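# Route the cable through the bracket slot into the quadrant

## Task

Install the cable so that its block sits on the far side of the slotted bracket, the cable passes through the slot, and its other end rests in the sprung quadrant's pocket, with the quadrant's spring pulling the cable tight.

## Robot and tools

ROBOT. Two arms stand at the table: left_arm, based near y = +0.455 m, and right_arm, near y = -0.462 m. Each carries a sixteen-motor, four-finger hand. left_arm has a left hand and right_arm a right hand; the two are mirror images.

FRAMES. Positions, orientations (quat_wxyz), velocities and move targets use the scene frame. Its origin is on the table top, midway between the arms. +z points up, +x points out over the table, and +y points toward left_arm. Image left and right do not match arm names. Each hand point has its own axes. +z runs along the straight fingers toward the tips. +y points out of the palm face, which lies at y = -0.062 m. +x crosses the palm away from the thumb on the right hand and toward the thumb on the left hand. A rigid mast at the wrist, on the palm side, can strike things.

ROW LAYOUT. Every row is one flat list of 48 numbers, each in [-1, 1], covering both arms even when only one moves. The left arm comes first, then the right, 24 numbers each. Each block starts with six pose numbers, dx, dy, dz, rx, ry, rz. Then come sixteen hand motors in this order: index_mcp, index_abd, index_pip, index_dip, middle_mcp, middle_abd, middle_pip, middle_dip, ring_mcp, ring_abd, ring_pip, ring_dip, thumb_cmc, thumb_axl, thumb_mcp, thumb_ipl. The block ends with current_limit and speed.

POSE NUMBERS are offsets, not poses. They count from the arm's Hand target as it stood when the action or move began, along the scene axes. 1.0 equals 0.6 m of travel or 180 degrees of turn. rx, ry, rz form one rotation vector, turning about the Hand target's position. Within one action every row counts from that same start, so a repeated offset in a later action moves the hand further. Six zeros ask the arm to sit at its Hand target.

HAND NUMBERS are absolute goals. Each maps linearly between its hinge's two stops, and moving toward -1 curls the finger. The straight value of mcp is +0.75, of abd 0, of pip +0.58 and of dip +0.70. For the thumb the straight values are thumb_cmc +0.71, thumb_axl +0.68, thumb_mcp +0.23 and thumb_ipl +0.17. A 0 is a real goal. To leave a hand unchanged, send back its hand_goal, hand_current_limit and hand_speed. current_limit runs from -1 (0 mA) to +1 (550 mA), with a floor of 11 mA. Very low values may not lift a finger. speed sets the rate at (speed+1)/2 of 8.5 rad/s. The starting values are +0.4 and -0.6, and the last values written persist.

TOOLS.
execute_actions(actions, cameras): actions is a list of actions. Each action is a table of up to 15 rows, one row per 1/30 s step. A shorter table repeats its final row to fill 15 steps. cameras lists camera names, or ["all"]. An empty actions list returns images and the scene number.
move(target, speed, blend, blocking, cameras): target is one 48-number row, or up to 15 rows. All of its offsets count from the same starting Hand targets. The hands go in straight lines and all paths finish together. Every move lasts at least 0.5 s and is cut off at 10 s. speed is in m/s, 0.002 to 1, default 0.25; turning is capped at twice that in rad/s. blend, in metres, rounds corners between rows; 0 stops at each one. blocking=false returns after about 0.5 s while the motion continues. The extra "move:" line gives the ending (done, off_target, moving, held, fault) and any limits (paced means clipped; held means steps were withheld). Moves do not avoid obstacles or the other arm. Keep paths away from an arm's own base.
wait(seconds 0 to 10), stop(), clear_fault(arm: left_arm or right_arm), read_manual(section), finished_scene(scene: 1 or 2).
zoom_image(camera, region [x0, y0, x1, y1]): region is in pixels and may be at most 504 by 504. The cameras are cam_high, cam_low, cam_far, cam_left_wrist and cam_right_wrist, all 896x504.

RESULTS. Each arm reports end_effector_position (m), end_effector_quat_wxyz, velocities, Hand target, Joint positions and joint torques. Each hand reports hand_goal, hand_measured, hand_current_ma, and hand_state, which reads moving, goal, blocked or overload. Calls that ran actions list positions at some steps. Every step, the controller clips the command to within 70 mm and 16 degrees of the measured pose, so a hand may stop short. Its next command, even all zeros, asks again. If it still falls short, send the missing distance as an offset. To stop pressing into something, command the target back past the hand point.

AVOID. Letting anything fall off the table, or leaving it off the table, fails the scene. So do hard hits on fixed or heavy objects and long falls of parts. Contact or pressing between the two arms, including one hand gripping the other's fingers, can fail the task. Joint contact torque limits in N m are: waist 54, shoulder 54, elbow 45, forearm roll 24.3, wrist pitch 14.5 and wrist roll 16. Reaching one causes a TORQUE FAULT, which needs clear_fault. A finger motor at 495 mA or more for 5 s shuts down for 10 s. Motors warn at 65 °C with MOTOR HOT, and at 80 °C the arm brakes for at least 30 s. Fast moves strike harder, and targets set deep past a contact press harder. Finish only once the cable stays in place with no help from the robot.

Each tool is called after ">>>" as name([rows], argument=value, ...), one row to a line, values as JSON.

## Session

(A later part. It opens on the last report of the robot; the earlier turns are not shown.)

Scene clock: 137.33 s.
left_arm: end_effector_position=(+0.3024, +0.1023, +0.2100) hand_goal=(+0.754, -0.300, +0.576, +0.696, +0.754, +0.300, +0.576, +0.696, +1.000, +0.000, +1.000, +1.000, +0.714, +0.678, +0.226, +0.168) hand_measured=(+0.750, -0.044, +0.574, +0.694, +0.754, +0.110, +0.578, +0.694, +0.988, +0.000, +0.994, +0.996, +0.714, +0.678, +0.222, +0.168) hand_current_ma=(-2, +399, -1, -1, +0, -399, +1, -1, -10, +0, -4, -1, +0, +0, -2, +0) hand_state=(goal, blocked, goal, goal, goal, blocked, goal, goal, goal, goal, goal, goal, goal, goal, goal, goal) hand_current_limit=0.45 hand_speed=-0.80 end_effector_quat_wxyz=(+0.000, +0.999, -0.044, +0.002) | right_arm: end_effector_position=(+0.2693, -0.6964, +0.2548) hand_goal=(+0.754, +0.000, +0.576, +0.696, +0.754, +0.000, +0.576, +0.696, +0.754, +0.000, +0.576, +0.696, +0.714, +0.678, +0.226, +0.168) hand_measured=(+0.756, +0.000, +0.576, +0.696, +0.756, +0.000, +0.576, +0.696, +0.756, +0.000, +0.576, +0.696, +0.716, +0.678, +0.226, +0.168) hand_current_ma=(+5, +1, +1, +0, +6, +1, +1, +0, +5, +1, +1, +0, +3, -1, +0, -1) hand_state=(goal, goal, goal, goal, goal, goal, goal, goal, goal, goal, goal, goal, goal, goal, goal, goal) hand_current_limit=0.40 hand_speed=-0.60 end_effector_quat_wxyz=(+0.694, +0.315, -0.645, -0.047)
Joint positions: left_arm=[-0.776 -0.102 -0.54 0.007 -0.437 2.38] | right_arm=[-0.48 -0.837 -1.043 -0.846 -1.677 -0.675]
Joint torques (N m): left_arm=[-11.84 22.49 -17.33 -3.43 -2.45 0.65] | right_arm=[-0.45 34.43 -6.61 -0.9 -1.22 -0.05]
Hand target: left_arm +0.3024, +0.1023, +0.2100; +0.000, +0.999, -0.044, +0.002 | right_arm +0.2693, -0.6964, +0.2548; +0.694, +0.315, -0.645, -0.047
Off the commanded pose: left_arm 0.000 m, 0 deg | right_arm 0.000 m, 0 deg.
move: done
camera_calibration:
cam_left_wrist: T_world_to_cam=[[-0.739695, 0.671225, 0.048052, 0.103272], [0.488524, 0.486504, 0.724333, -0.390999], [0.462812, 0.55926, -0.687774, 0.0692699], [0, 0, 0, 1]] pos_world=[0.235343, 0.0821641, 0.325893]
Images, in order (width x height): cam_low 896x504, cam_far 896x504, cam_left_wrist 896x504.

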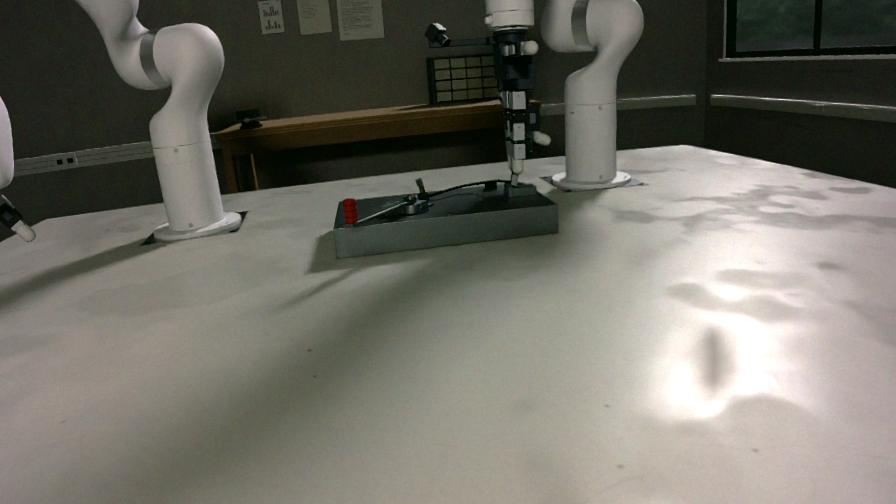

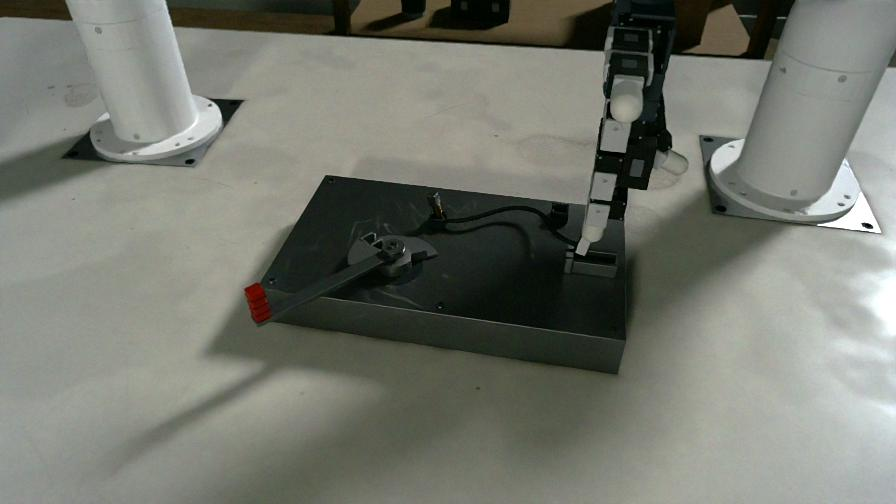

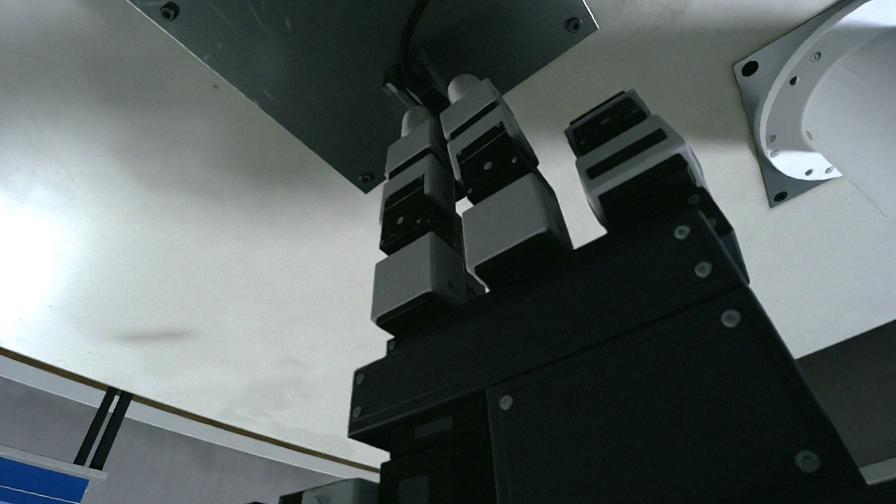

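>>> move([
  [0,0,0.025,0,0,0,0.754,-0.36,0.576,0.696,0.754,0.36,0.576,0.696,1,0,1,1,0.714,0.678,0.226,0.168,0.45,-0.8,0,0,0,0,0,0,0.754,0,0.576,0.696,0.754,0,0.576,0.696,0.754,0,0.576,0.696,0.714,0.678,0.226,0.168,0.4,-0.6],
], speed=0.05, cameras=["cam_low","cam_left_wrist","cam_far"])

>>> zoom_image(camera="cam_left_wrist", region=[370, 0, 490, 120])

>>> zoom_image(camera="cam_far", region=[550, 200, 630, 280])

>>> zoom_image(camera="cam_low", region=[490, 140, 560, 210])

Scene clock: 139.53 s.
left_arm: end_effector_position=(+0.3024, +0.1023, +0.2250) hand_goal=(+0.754, -0.360, +0.576, +0.696, +0.754, +0.360, +0.576, +0.696, +1.000, +0.000, +1.000, +1.000, +0.714, +0.678, +0.226, +0.168) hand_measured=(+0.746, -0.044, +0.574, +0.694, +0.754, +0.130, +0.578, +0.694, +0.988, +0.000, +0.994, +0.996, +0.714, +0.678, +0.222, +0.168) hand_current_ma=(-5, +399, -1, -1, +0, -399, +1, +0, -10, +0, -4, -1, +0, +0, -2, +0) hand_state=(goal, blocked, goal, goal, goal, blocked, goal, goal, goal, goal, goal, goal, goal, goal, goal, goal) hand_current_limit=0.45 hand_speed=-0.80 end_effector_quat_wxyz=(+0.000, +0.999, -0.044, +0.002) | right_arm: end_effector_position=(+0.2693, -0.6964, +0.2548) hand_goal=(+0.754, +0.000, +0.576, +0.696, +0.754, +0.000, +0.576, +0.696, +0.754, +0.000, +0.576, +0.696, +0.714, +0.678, +0.226, +0.168) hand_measured=(+0.756, +0.000, +0.576, +0.696, +0.756, +0.000, +0.576, +0.696, +0.756, +0.000, +0.576, +0.696, +0.716, +0.678, +0.226, +0.168) hand_current_ma=(+5, +1, +1, +0, +6, +1, +1, +0, +5, +1, +1, +0, +3, -1, +0, -1) hand_state=(goal, goal, goal, goal, goal, goal, goal, goal, goal, goal, goal, goal, goal, goal, goal, goal) hand_current_limit=0.40 hand_speed=-0.60 end_effector_quat_wxyz=(+0.694, +0.315, -0.645, -0.047)
Joint positions: left_arm=[-0.776 -0.067 -0.549 0.007 -0.48 2.381] | right_arm=[-0.48 -0.837 -1.043 -0.846 -1.677 -0.675]
Joint torques (N m): left_arm=[-12.15 22.31 -17.9 -3.42 -2.35 0.78] | right_arm=[-0.02 35.14 -6.69 -0.61 -1.22 0.06]
Hand target: left_arm +0.3024, +0.1023, +0.2250; +0.000, +0.999, -0.044, +0.002 | right_arm +0.2693, -0.6964, +0.2548; +0.694, +0.315, -0.645, -0.047
Off the commanded pose: left_arm 0.000 m, 0 deg | right_arm 0.000 m, 0 deg.
move: done
camera_calibration:
cam_left_wrist: T_world_to_cam=[[-0.73976, 0.671153, 0.0480513, 0.102572], [0.488532, 0.486617, 0.724252, -0.401847], [0.462702, 0.559247, -0.687859, 0.0796427], [0, 0, 0, 1]] pos_world=[0.235343, 0.0821639, 0.340893]
Images, in order (width x height): cam_low 896x504, cam_far 896x504, cam_left_wrist 896x504.

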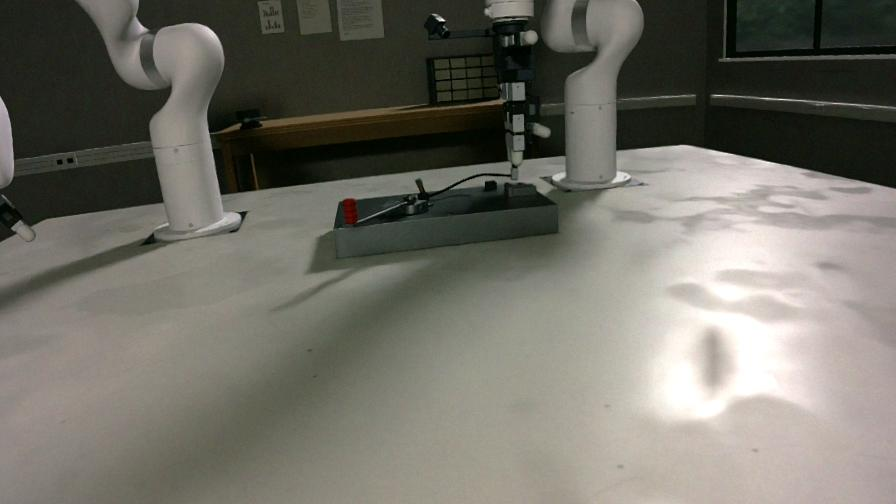

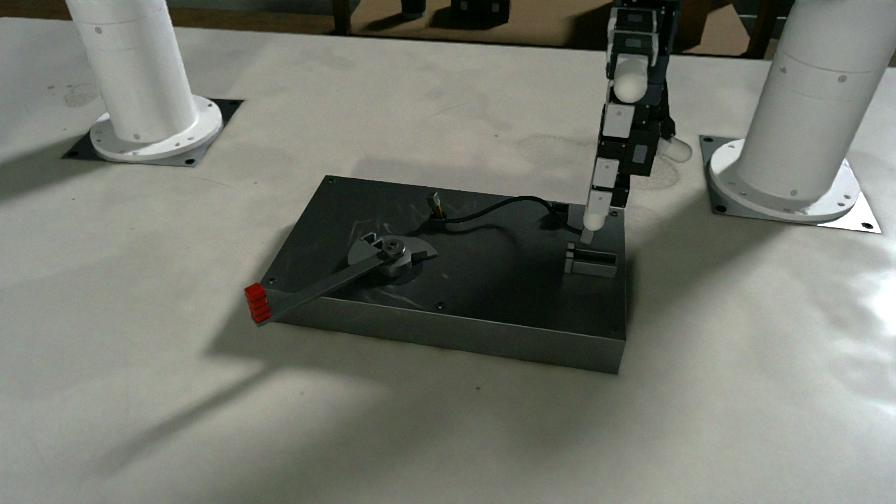

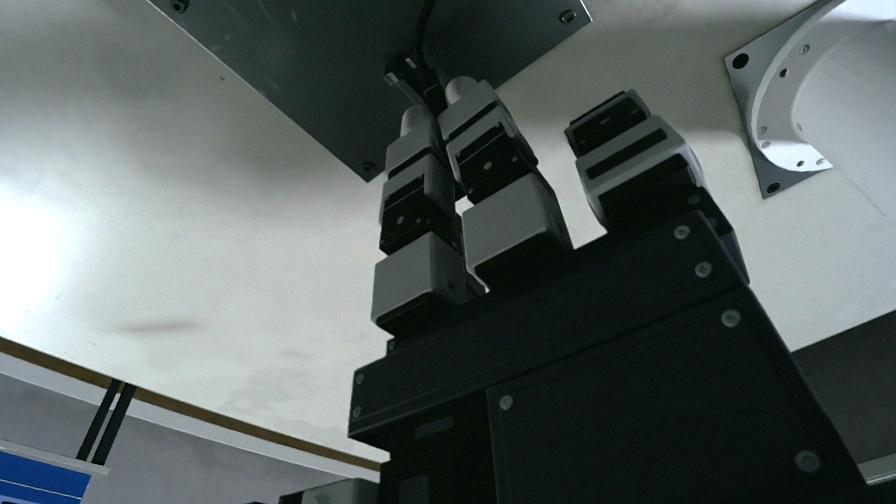

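Scaled by 4.200 from the camera's 896x504 image, which has a finer 1280x720 frame.

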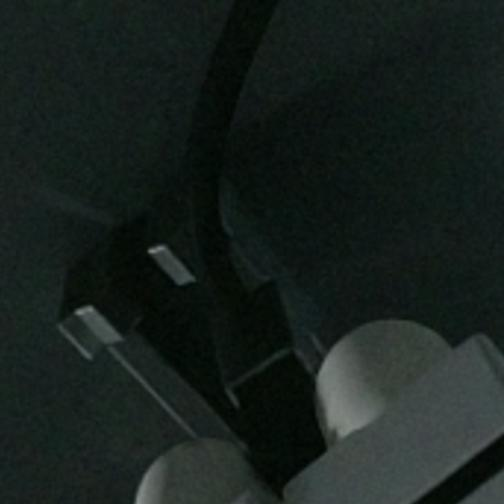

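Scaled by 6.300 from the camera's 896x504 image, which has a finer 1280x720 frame.

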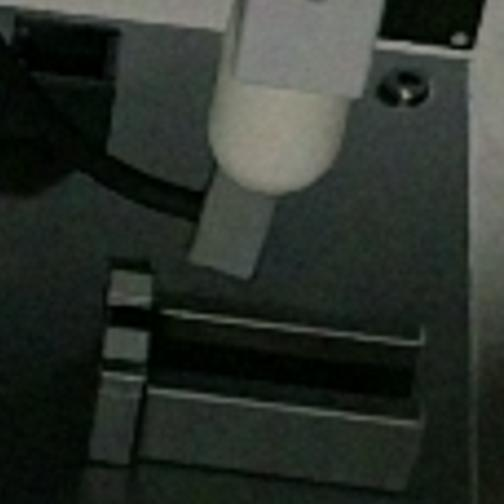

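Scaled by 7.200 from the camera's 896x504 image, which has a finer 1280x720 frame.

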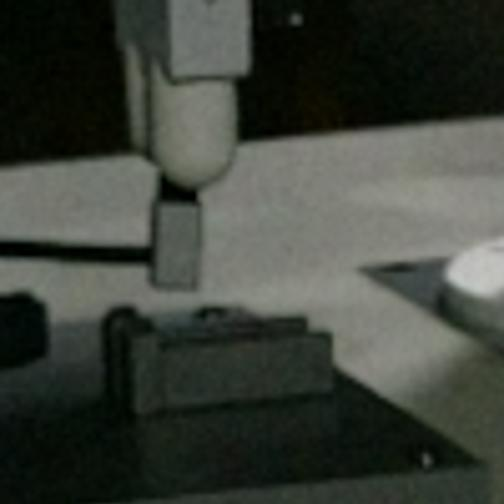

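>>> move([
  [0.0335,-0.004,-0.0117,0,0,0.0333,0.754,-0.36,0.576,0.696,0.754,0.36,0.576,0.696,1,0,1,1,0.714,0.678,0.226,0.168,0.45,-0.8,0,0,0,0,0,0,0.754,0,0.576,0.696,0.754,0,0.576,0.696,0.754,0,0.576,0.696,0.714,0.678,0.226,0.168,0.4,-0.6],
], speed=0.05, cameras=["cam_low","cam_left_wrist","cam_far"])

>>> zoom_image(camera="cam_left_wrist", region=[380, 10, 480, 110])

>>> zoom_image(camera="cam_far", region=[550, 210, 630, 290])

>>> zoom_image(camera="cam_low", region=[490, 150, 550, 210])

Scene clock: 144.67 s.
left_arm: end_effector_position=(+0.3225, +0.0999, +0.2180) hand_goal=(+0.754, -0.360, +0.576, +0.696, +0.754, +0.360, +0.576, +0.696, +1.000, +0.000, +1.000, +1.000, +0.714, +0.678, +0.226, +0.168) hand_measured=(+0.746, -0.044, +0.574, +0.694, +0.756, +0.130, +0.578, +0.694, +0.988, +0.000, +0.994, +0.996, +0.714, +0.678, +0.222, +0.168) hand_current_ma=(-5, +399, -1, -1, +0, -399, +1, +0, -10, +0, -4, -1, +0, +0, -2, +0) hand_state=(goal, blocked, goal, goal, goal, blocked, goal, goal, goal, goal, goal, goal, goal, goal, goal, goal) hand_current_limit=0.45 hand_speed=-0.80 end_effector_quat_wxyz=(+0.000, +1.000, +0.008, +0.002) | right_arm: end_effector_position=(+0.2693, -0.6964, +0.2548) hand_goal=(+0.754, +0.000, +0.576, +0.696, +0.754, +0.000, +0.576, +0.696, +0.754, +0.000, +0.576, +0.696, +0.714, +0.678, +0.226, +0.168) hand_measured=(+0.756, +0.000, +0.576, +0.696, +0.756, +0.000, +0.576, +0.696, +0.756, +0.000, +0.576, +0.696, +0.716, +0.678, +0.226, +0.168) hand_current_ma=(+5, +1, +1, +0, +6, +1, +1, +0, +5, +1, +1, +0, +3, -1, +0, -1) hand_state=(goal, goal, goal, goal, goal, goal, goal, goal, goal, goal, goal, goal, goal, goal, goal, goal) hand_current_limit=0.40 hand_speed=-0.60 end_effector_quat_wxyz=(+0.694, +0.315, -0.645, -0.047)
Joint positions: left_arm=[-0.762 -0.109 -0.573 0.007 -0.463 2.29] | right_arm=[-0.48 -0.837 -1.043 -0.846 -1.677 -0.675]
Joint torques (N m): left_arm=[12.09 2.75 -17.74 3.24 2.47 -0.98] | right_arm=[-0.48 35.19 -6.96 -0.88 -1.27 0.03]
Hand target: left_arm +0.3225, +0.0999, +0.2180; +0.000, +1.000, +0.008, +0.002 | right_arm +0.2693, -0.6964, +0.2548; +0.694, +0.315, -0.645, -0.047
Off the commanded pose: left_arm 0.000 m, 0 deg | right_arm 0.000 m, 0 deg.
move: done
camera_calibration:
cam_left_wrist: T_world_to_cam=[[-0.805746, 0.590316, 0.0479749, 0.148742], [0.435055, 0.534965, 0.724251, -0.392996], [0.401872, 0.604434, -0.687866, 0.0819939], [0, 0, 0, 1]] pos_world=[0.257873, 0.0728744, 0.333893]
Images, in order (width x height): cam_low 896x504, cam_far 896x504, cam_left_wrist 896x504.

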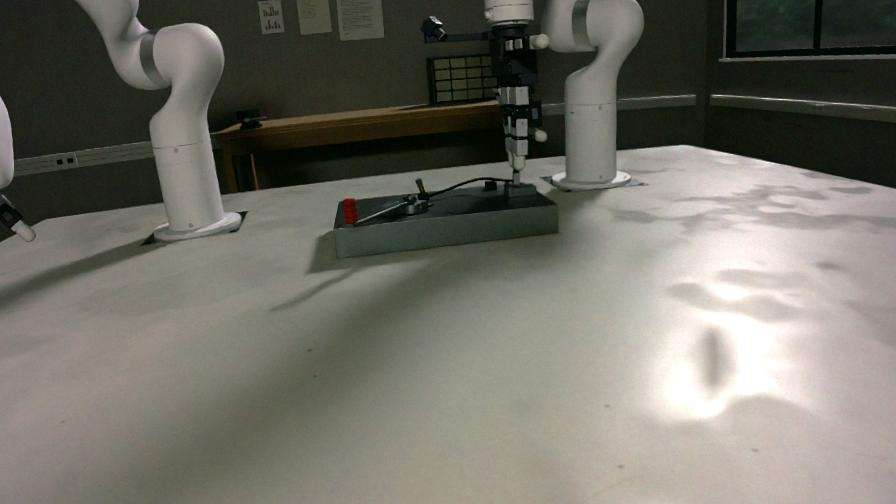

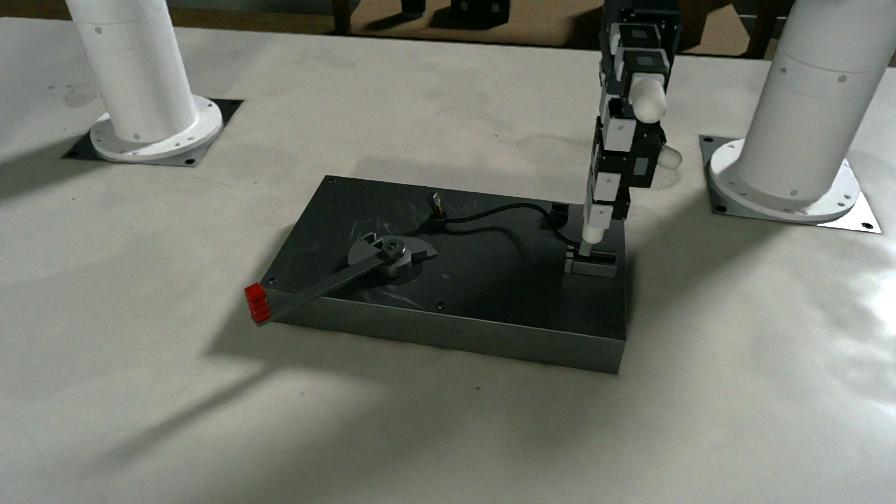

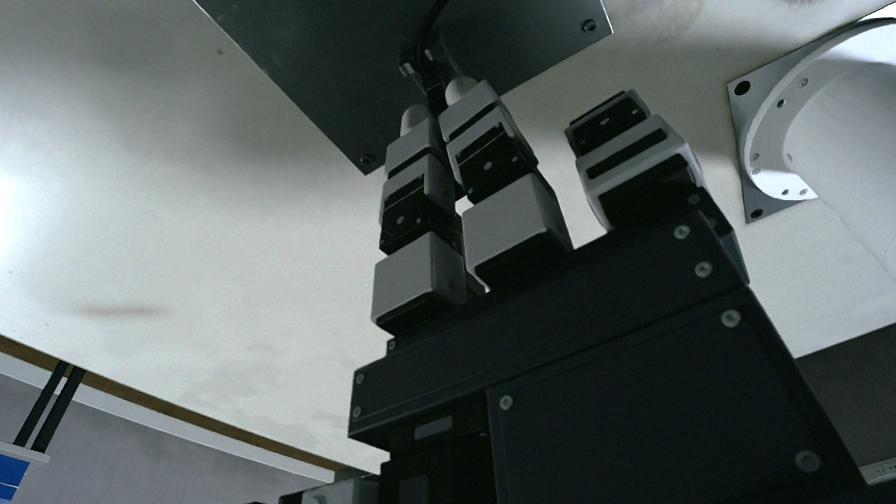

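Scaled by 5.040 from the camera's 896x504 image, which has a finer 1280x720 frame.

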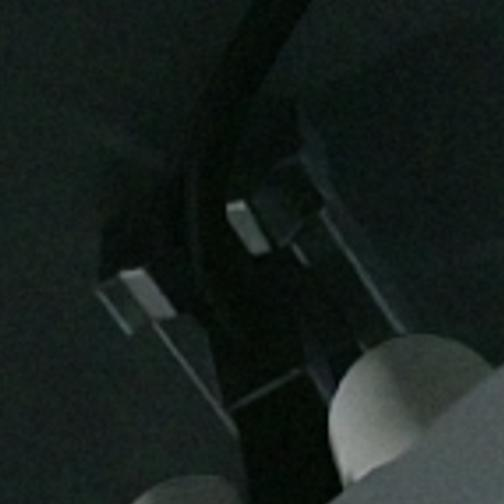

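Scaled by 6.300 from the camera's 896x504 image, which has a finer 1280x720 frame.

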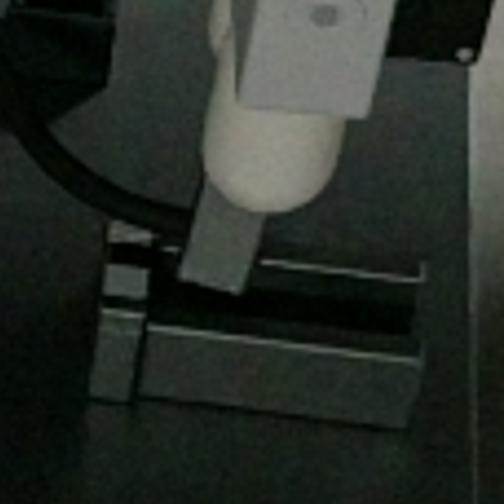

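Scaled by 8.400 from the camera's 896x504 image, which has a finer 1280x720 frame.

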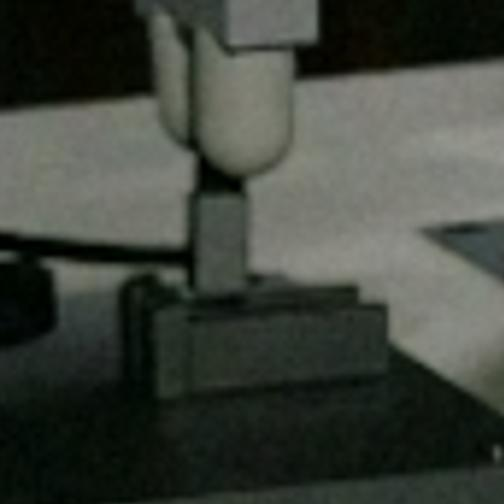

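>>> move([
  [0.0247,0.0012,-0.005,0,0,0.0556,0.754,-0.36,0.576,0.696,0.754,0.36,0.576,0.696,1,0,1,1,0.714,0.678,0.226,0.168,0.45,-0.8,0,0,0,0,0,0,0.754,0,0.576,0.696,0.754,0,0.576,0.696,0.754,0,0.576,0.696,0.714,0.678,0.226,0.168,0.4,-0.6],
], speed=0.05, cameras=["cam_low","cam_left_wrist","cam_far"])

>>> zoom_image(camera="cam_left_wrist", region=[380, 10, 480, 110])

>>> zoom_image(camera="cam_far", region=[550, 210, 630, 290])

>>> zoom_image(camera="cam_low", region=[490, 150, 550, 210])

Scene clock: 148.80 s.
left_arm: end_effector_position=(+0.3373, +0.1006, +0.2150) hand_goal=(+0.754, -0.360, +0.576, +0.696, +0.754, +0.360, +0.576, +0.696, +1.000, +0.000, +1.000, +1.000, +0.714, +0.678, +0.226, +0.168) hand_measured=(+0.746, -0.044, +0.572, +0.694, +0.758, +0.130, +0.578, +0.696, +0.988, +0.000, +0.994, +0.996, +0.714, +0.678, +0.222, +0.168) hand_current_ma=(-6, +399, -1, -1, +2, -399, +1, +0, -10, +0, -4, -1, +0, +0, -2, +0) hand_state=(goal, blocked, goal, goal, goal, blocked, goal, goal, goal, goal, goal, goal, goal, goal, goal, goal) hand_current_limit=0.45 hand_speed=-0.80 end_effector_quat_wxyz=(-0.001, +0.995, +0.095, +0.002) | right_arm: end_effector_position=(+0.2693, -0.6964, +0.2548) hand_goal=(+0.754, +0.000, +0.576, +0.696, +0.754, +0.000, +0.576, +0.696, +0.754, +0.000, +0.576, +0.696, +0.714, +0.678, +0.226, +0.168) hand_measured=(+0.756, +0.000, +0.576, +0.696, +0.756, +0.000, +0.576, +0.696, +0.756, +0.000, +0.576, +0.696, +0.716, +0.678, +0.226, +0.168) hand_current_ma=(+5, +1, +1, +0, +6, +1, +1, +0, +5, +1, +1, +0, +3, -1, +0, -1) hand_state=(goal, goal, goal, goal, goal, goal, goal, goal, goal, goal, goal, goal, goal, goal, goal, goal) hand_current_limit=0.40 hand_speed=-0.60 end_effector_quat_wxyz=(+0.694, +0.315, -0.645, -0.047)
Joint positions: left_arm=[-0.77 -0.125 -0.582 0.008 -0.456 2.107] | right_arm=[-0.48 -0.837 -1.043 -0.846 -1.677 -0.675]
Joint torques (N m): left_arm=[-12.8 2.89 -17.53 3.19 2.58 -0.94] | right_arm=[1.02 35.32 -7.19 -1.14 -1.18 0.11]
Hand target: left_arm +0.3373, +0.1006, +0.2150; -0.001, +0.995, +0.095, +0.002 | right_arm +0.2693, -0.6964, +0.2548; +0.694, +0.315, -0.645, -0.047
Off the commanded pose: left_arm 0.000 m, 0 deg | right_arm 0.000 m, 0 deg.
move: done
camera_calibration:
cam_left_wrist: T_world_to_cam=[[-0.896072, 0.441304, 0.0480064, 0.205879], [0.33549, 0.60243, 0.724241, -0.370856], [0.29069, 0.665078, -0.687874, 0.104943], [0, 0, 0, 1]] pos_world=[0.278395, 0.0627643, 0.330893]
Images, in order (width x height): cam_low 896x504, cam_far 896x504, cam_left_wrist 896x504.

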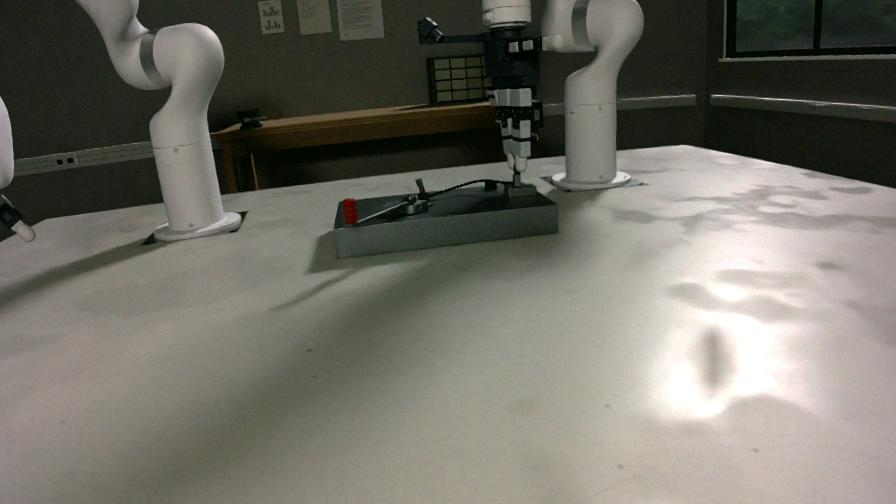

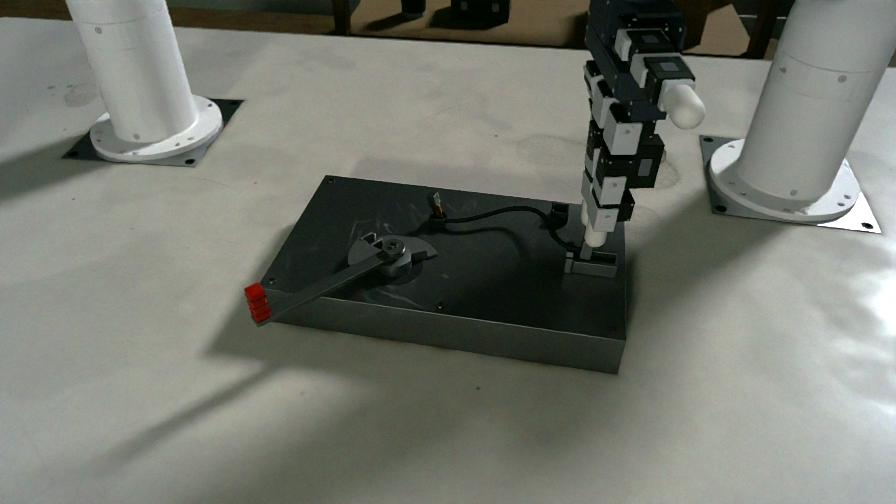

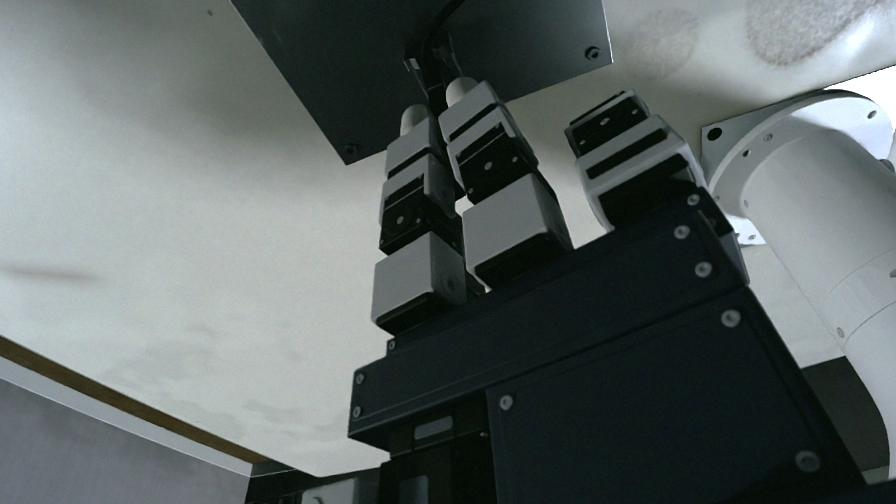

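Scaled by 5.040 from the camera's 896x504 image, which has a finer 1280x720 frame.

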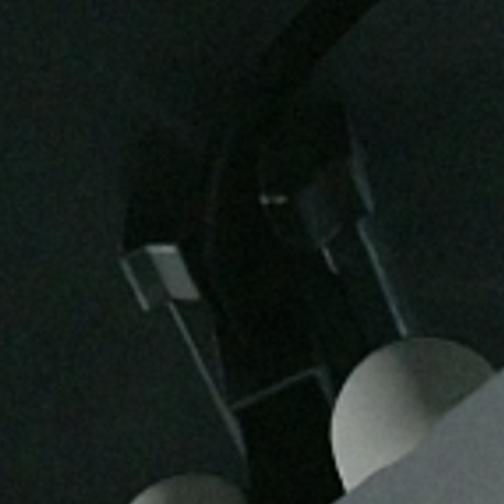

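Scaled by 6.300 from the camera's 896x504 image, which has a finer 1280x720 frame.

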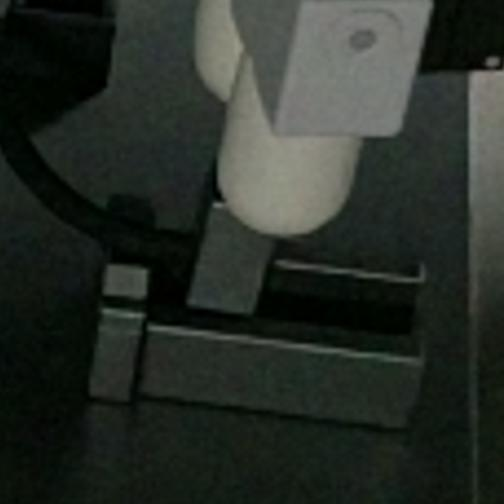

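Scaled by 8.400 from the camera's 896x504 image, which has a finer 1280x720 frame.

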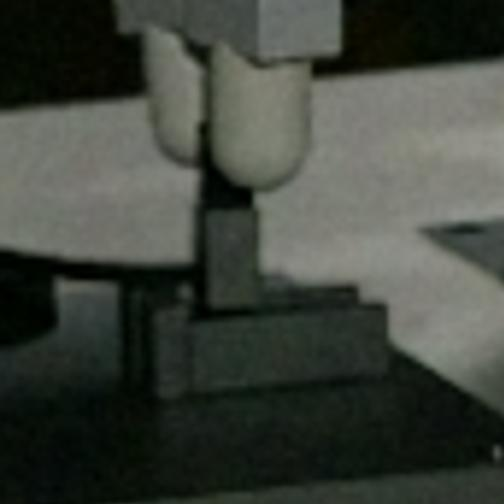

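>>> move([
  [0,0,-0.0083,0,0,0,0.754,-0.36,0.576,0.696,0.754,0.36,0.576,0.696,1,0,1,1,0.714,0.678,0.226,0.168,0.45,-0.8,0,0,0,0,0,0,0.754,0,0.576,0.696,0.754,0,0.576,0.696,0.754,0,0.576,0.696,0.714,0.678,0.226,0.168,0.4,-0.6],
], speed=0.03, cameras=["cam_low","cam_left_wrist","cam_far"])

>>> zoom_image(camera="cam_left_wrist", region=[380, 10, 480, 110])

>>> zoom_image(camera="cam_far", region=[550, 210, 630, 290])

>>> zoom_image(camera="cam_low", region=[490, 150, 550, 210])

Scene clock: 150.77 s.
left_arm: end_effector_position=(+0.3373, +0.1006, +0.2101) hand_goal=(+0.754, -0.360, +0.576, +0.696, +0.754, +0.360, +0.576, +0.696, +1.000, +0.000, +1.000, +1.000, +0.714, +0.678, +0.226, +0.168) hand_measured=(+0.734, -0.050, +0.566, +0.692, +0.758, +0.130, +0.578, +0.696, +0.988, +0.000, +0.994, +0.996, +0.714, +0.678, +0.222, +0.168) hand_current_ma=(-24, +399, -7, -2, +2, -399, +1, +0, -10, +0, -4, -1, +0, +0, -2, +0) hand_state=(blocked, blocked, goal, goal, goal, blocked, goal, goal, goal, goal, goal, goal, goal, goal, goal, goal) hand_current_limit=0.45 hand_speed=-0.80 end_effector_quat_wxyz=(-0.001, +0.995, +0.095, +0.002) | right_arm: end_effector_position=(+0.2693, -0.6964, +0.2548) hand_goal=(+0.754, +0.000, +0.576, +0.696, +0.754, +0.000, +0.576, +0.696, +0.754, +0.000, +0.576, +0.696, +0.714, +0.678, +0.226, +0.168) hand_measured=(+0.756, +0.000, +0.576, +0.696, +0.756, +0.000, +0.576, +0.696, +0.756, +0.000, +0.576, +0.696, +0.716, +0.678, +0.226, +0.168) hand_current_ma=(+5, +1, +1, +0, +6, +1, +1, +0, +5, +1, +1, +0, +3, -1, +0, -1) hand_state=(goal, goal, goal, goal, goal, goal, goal, goal, goal, goal, goal, goal, goal, goal, goal, goal) hand_current_limit=0.40 hand_speed=-0.60 end_effector_quat_wxyz=(+0.694, +0.315, -0.645, -0.047)
Joint positions: left_arm=[-0.77 -0.136 -0.58 0.008 -0.443 2.107] | right_arm=[-0.48 -0.837 -1.043 -0.846 -1.677 -0.675]
Joint torques (N m): left_arm=[-12.68 0.94 -5.43 3.39 2.6 -0.97] | right_arm=[-0.69 36 -6.59 -1.05 -1.17 0.04]
Hand target: left_arm +0.3373, +0.1006, +0.2100; -0.001, +0.995, +0.095, +0.002 | right_arm +0.2693, -0.6964, +0.2548; +0.694, +0.315, -0.645, -0.047
Off the commanded pose: left_arm 0.000 m, 0 deg | right_arm 0.000 m, 0 deg.
move: done
camera_calibration:
cam_left_wrist: T_world_to_cam=[[-0.896116, 0.441221, 0.0479717, 0.206143], [0.335392, 0.60243, 0.724286, -0.367295], [0.29067, 0.665133, -0.687829, 0.101559], [0, 0, 0, 1]] pos_world=[0.278396, 0.0627645, 0.325993]
Images, in order (width x height): cam_low 896x504, cam_far 896x504, cam_left_wrist 896x504.

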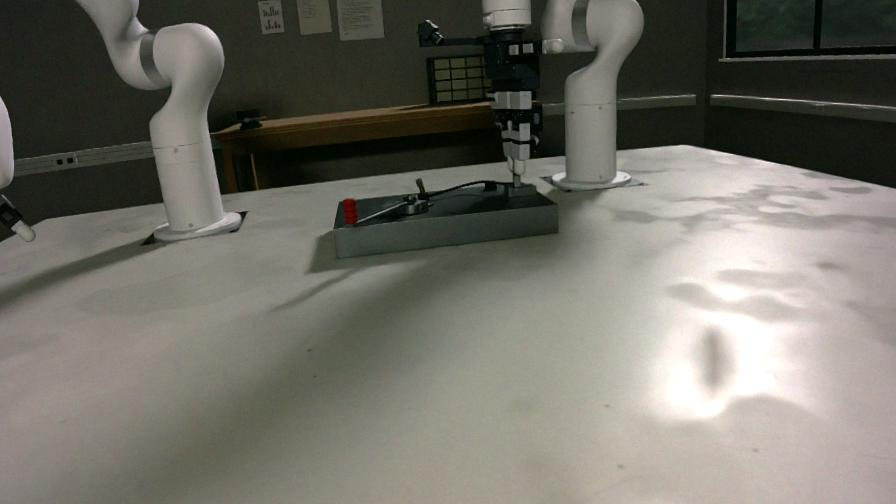

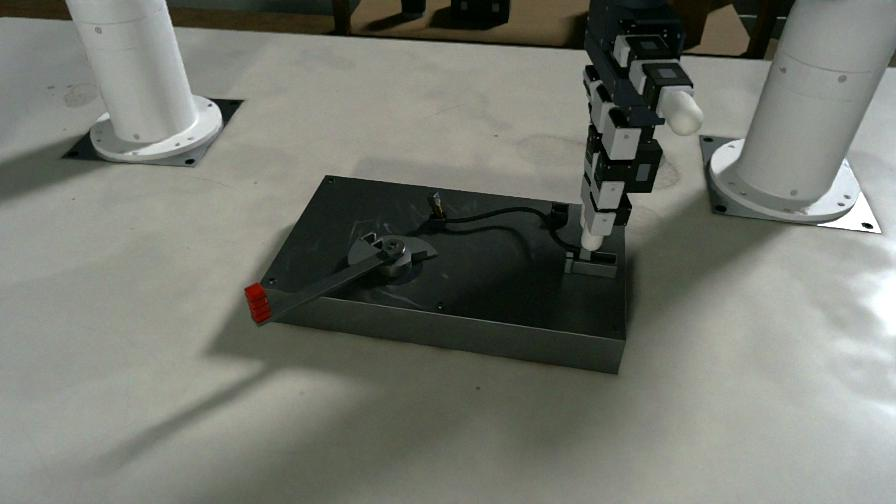

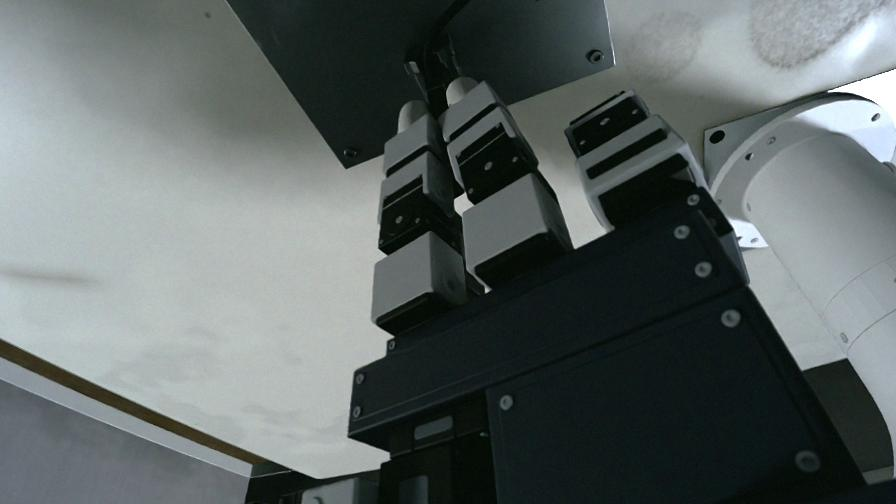

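Scaled by 5.040 from the camera's 896x504 image, which has a finer 1280x720 frame.

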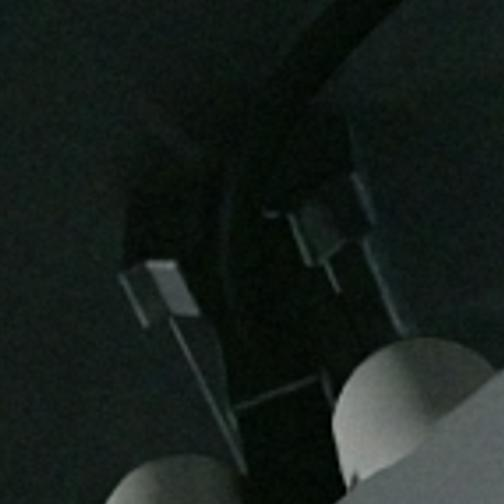

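Scaled by 6.300 from the camera's 896x504 image, which has a finer 1280x720 frame.

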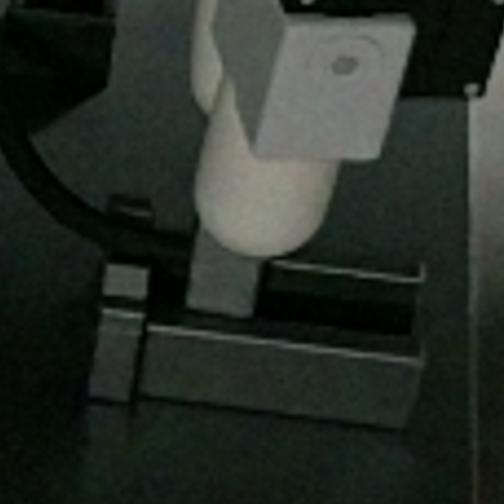

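Scaled by 8.400 from the camera's 896x504 image, which has a finer 1280x720 frame.

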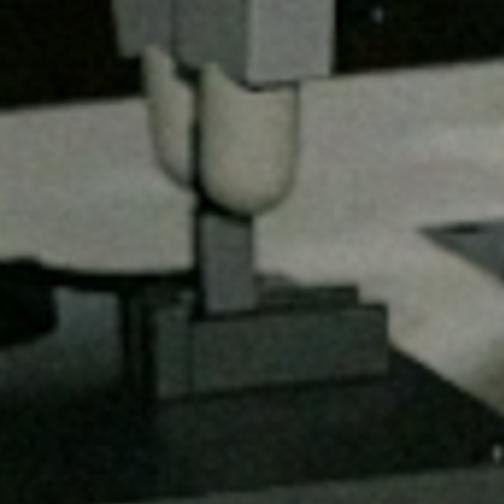

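>>> move([
  [0.0087,0,0.005,0,0.0144,0,0.754,-0.36,0.576,0.696,0.754,0.36,0.576,0.696,1,0,1,1,0.714,0.678,0.226,0.168,0.45,-0.8,0,0,0,0,0,0,0.754,0,0.576,0.696,0.754,0,0.576,0.696,0.754,0,0.576,0.696,0.714,0.678,0.226,0.168,0.4,-0.6],
  [0.0087,0,-0.005,0,0.0144,0,0.754,-0.36,0.576,0.696,0.754,0.36,0.576,0.696,1,0,1,1,0.714,0.678,0.226,0.168,0.45,-0.8,0,0,0,0,0,0,0.754,0,0.576,0.696,0.754,0,0.576,0.696,0.754,0,0.576,0.696,0.714,0.678,0.226,0.168,0.4,-0.6],
], speed=0.03, cameras=["cam_low","cam_left_wrist","cam_far"])

>>> zoom_image(camera="cam_left_wrist", region=[380, 10, 480, 110])

>>> zoom_image(camera="cam_far", region=[550, 210, 630, 290])

>>> zoom_image(camera="cam_low", region=[490, 150, 550, 210])

Scene clock: 155.97 s.
left_arm: end_effector_position=(+0.3425, +0.1006, +0.2071) hand_goal=(+0.754, -0.360, +0.576, +0.696, +0.754, +0.360, +0.576, +0.696, +1.000, +0.000, +1.000, +1.000, +0.714, +0.678, +0.226, +0.168) hand_measured=(+0.734, -0.056, +0.566, +0.692, +0.766, +0.130, +0.582, +0.696, +0.988, +0.000, +0.994, +0.996, +0.714, +0.678, +0.222, +0.168) hand_current_ma=(-25, +399, -7, -2, +10, -399, +3, +0, -10, +0, -4, -1, +0, +0, -2, +0) hand_state=(blocked, blocked, goal, goal, goal, blocked, goal, goal, goal, goal, goal, goal, goal, goal, goal, goal) hand_current_limit=0.45 hand_speed=-0.80 end_effector_quat_wxyz=(-0.003, +0.995, +0.095, -0.021) | right_arm: end_effector_position=(+0.2693, -0.6964, +0.2548) hand_goal=(+0.754, +0.000, +0.576, +0.696, +0.754, +0.000, +0.576, +0.696, +0.754, +0.000, +0.576, +0.696, +0.714, +0.678, +0.226, +0.168) hand_measured=(+0.756, +0.000, +0.576, +0.696, +0.756, +0.000, +0.576, +0.696, +0.756, +0.000, +0.576, +0.696, +0.716, +0.678, +0.226, +0.168) hand_current_ma=(+5, +1, +1, +0, +6, +1, +1, +0, +5, +1, +1, +0, +3, -1, +0, -1) hand_state=(goal, goal, goal, goal, goal, goal, goal, goal, goal, goal, goal, goal, goal, goal, goal, goal) hand_current_limit=0.40 hand_speed=-0.60 end_effector_quat_wxyz=(+0.694, +0.315, -0.645, -0.047)
Joint positions: left_arm=[-0.74 -0.162 -0.607 -0.064 -0.475 2.201] | right_arm=[-0.48 -0.837 -1.043 -0.846 -1.677 -0.675]
Joint torques (N m): left_arm=[11.76 2.46 -5.89 -3.35 2.46 0.77] | right_arm=[-0.02 35.37 -6.64 -0.82 -1.34 0.07]
Hand target: left_arm +0.3425, +0.1006, +0.2070; -0.003, +0.995, +0.095, -0.021 | right_arm +0.2693, -0.6964, +0.2548; +0.694, +0.315, -0.645, -0.047
Off the commanded pose: left_arm 0.000 m, 0 deg | right_arm 0.000 m, 0 deg.
move: done
camera_calibration:
cam_left_wrist: T_world_to_cam=[[-0.893023, 0.441237, 0.0884272, 0.201557], [0.367783, 0.602385, 0.708426, -0.374705], [0.259316, 0.665163, -0.700223, 0.111277], [0, 0, 0, 1]] pos_world=[0.28895, 0.0627646, 0.325547]
Images, in order (width x height): cam_low 896x504, cam_far 896x504, cam_left_wrist 896x504.

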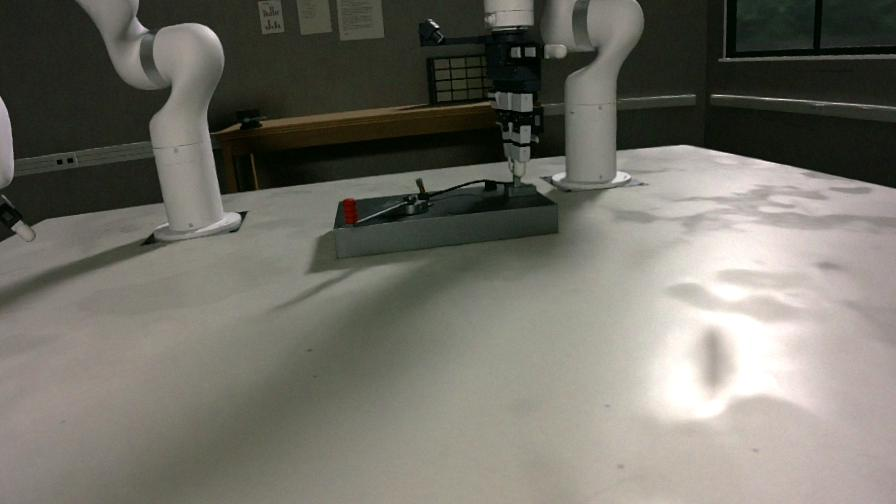

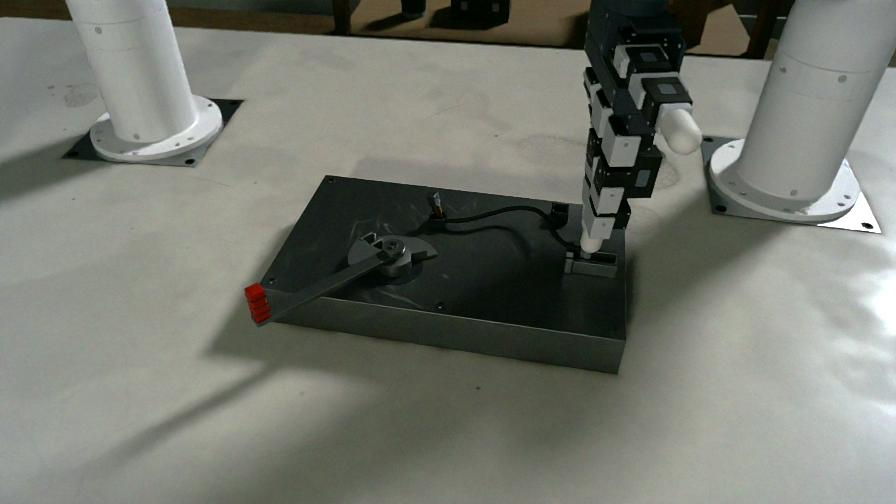

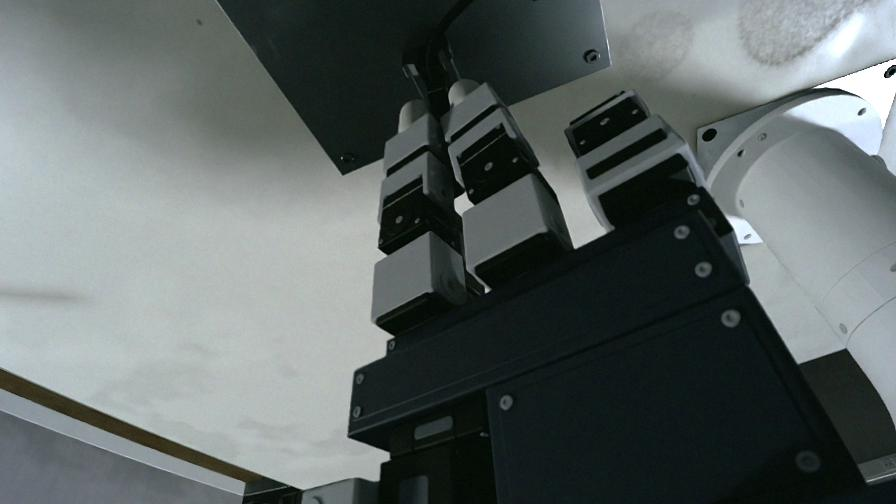

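Scaled by 5.040 from the camera's 896x504 image, which has a finer 1280x720 frame.

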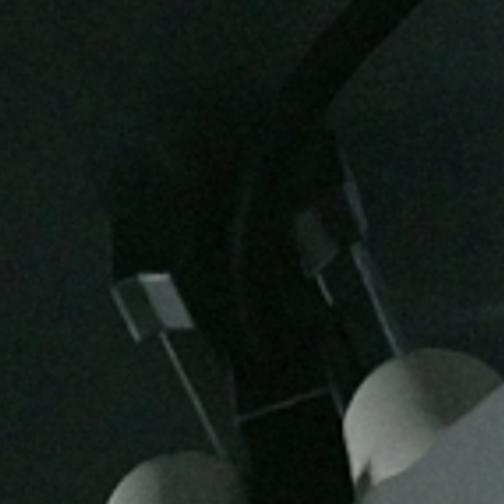

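Scaled by 6.300 from the camera's 896x504 image, which has a finer 1280x720 frame.

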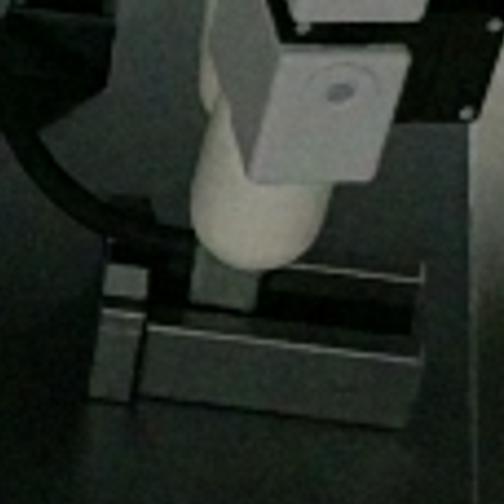

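Scaled by 8.400 from the camera's 896x504 image, which has a finer 1280x720 frame.

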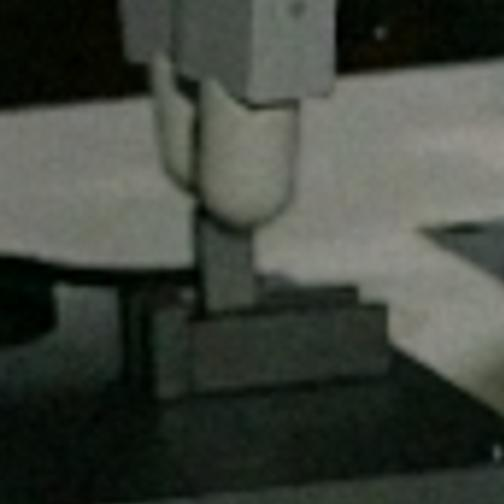

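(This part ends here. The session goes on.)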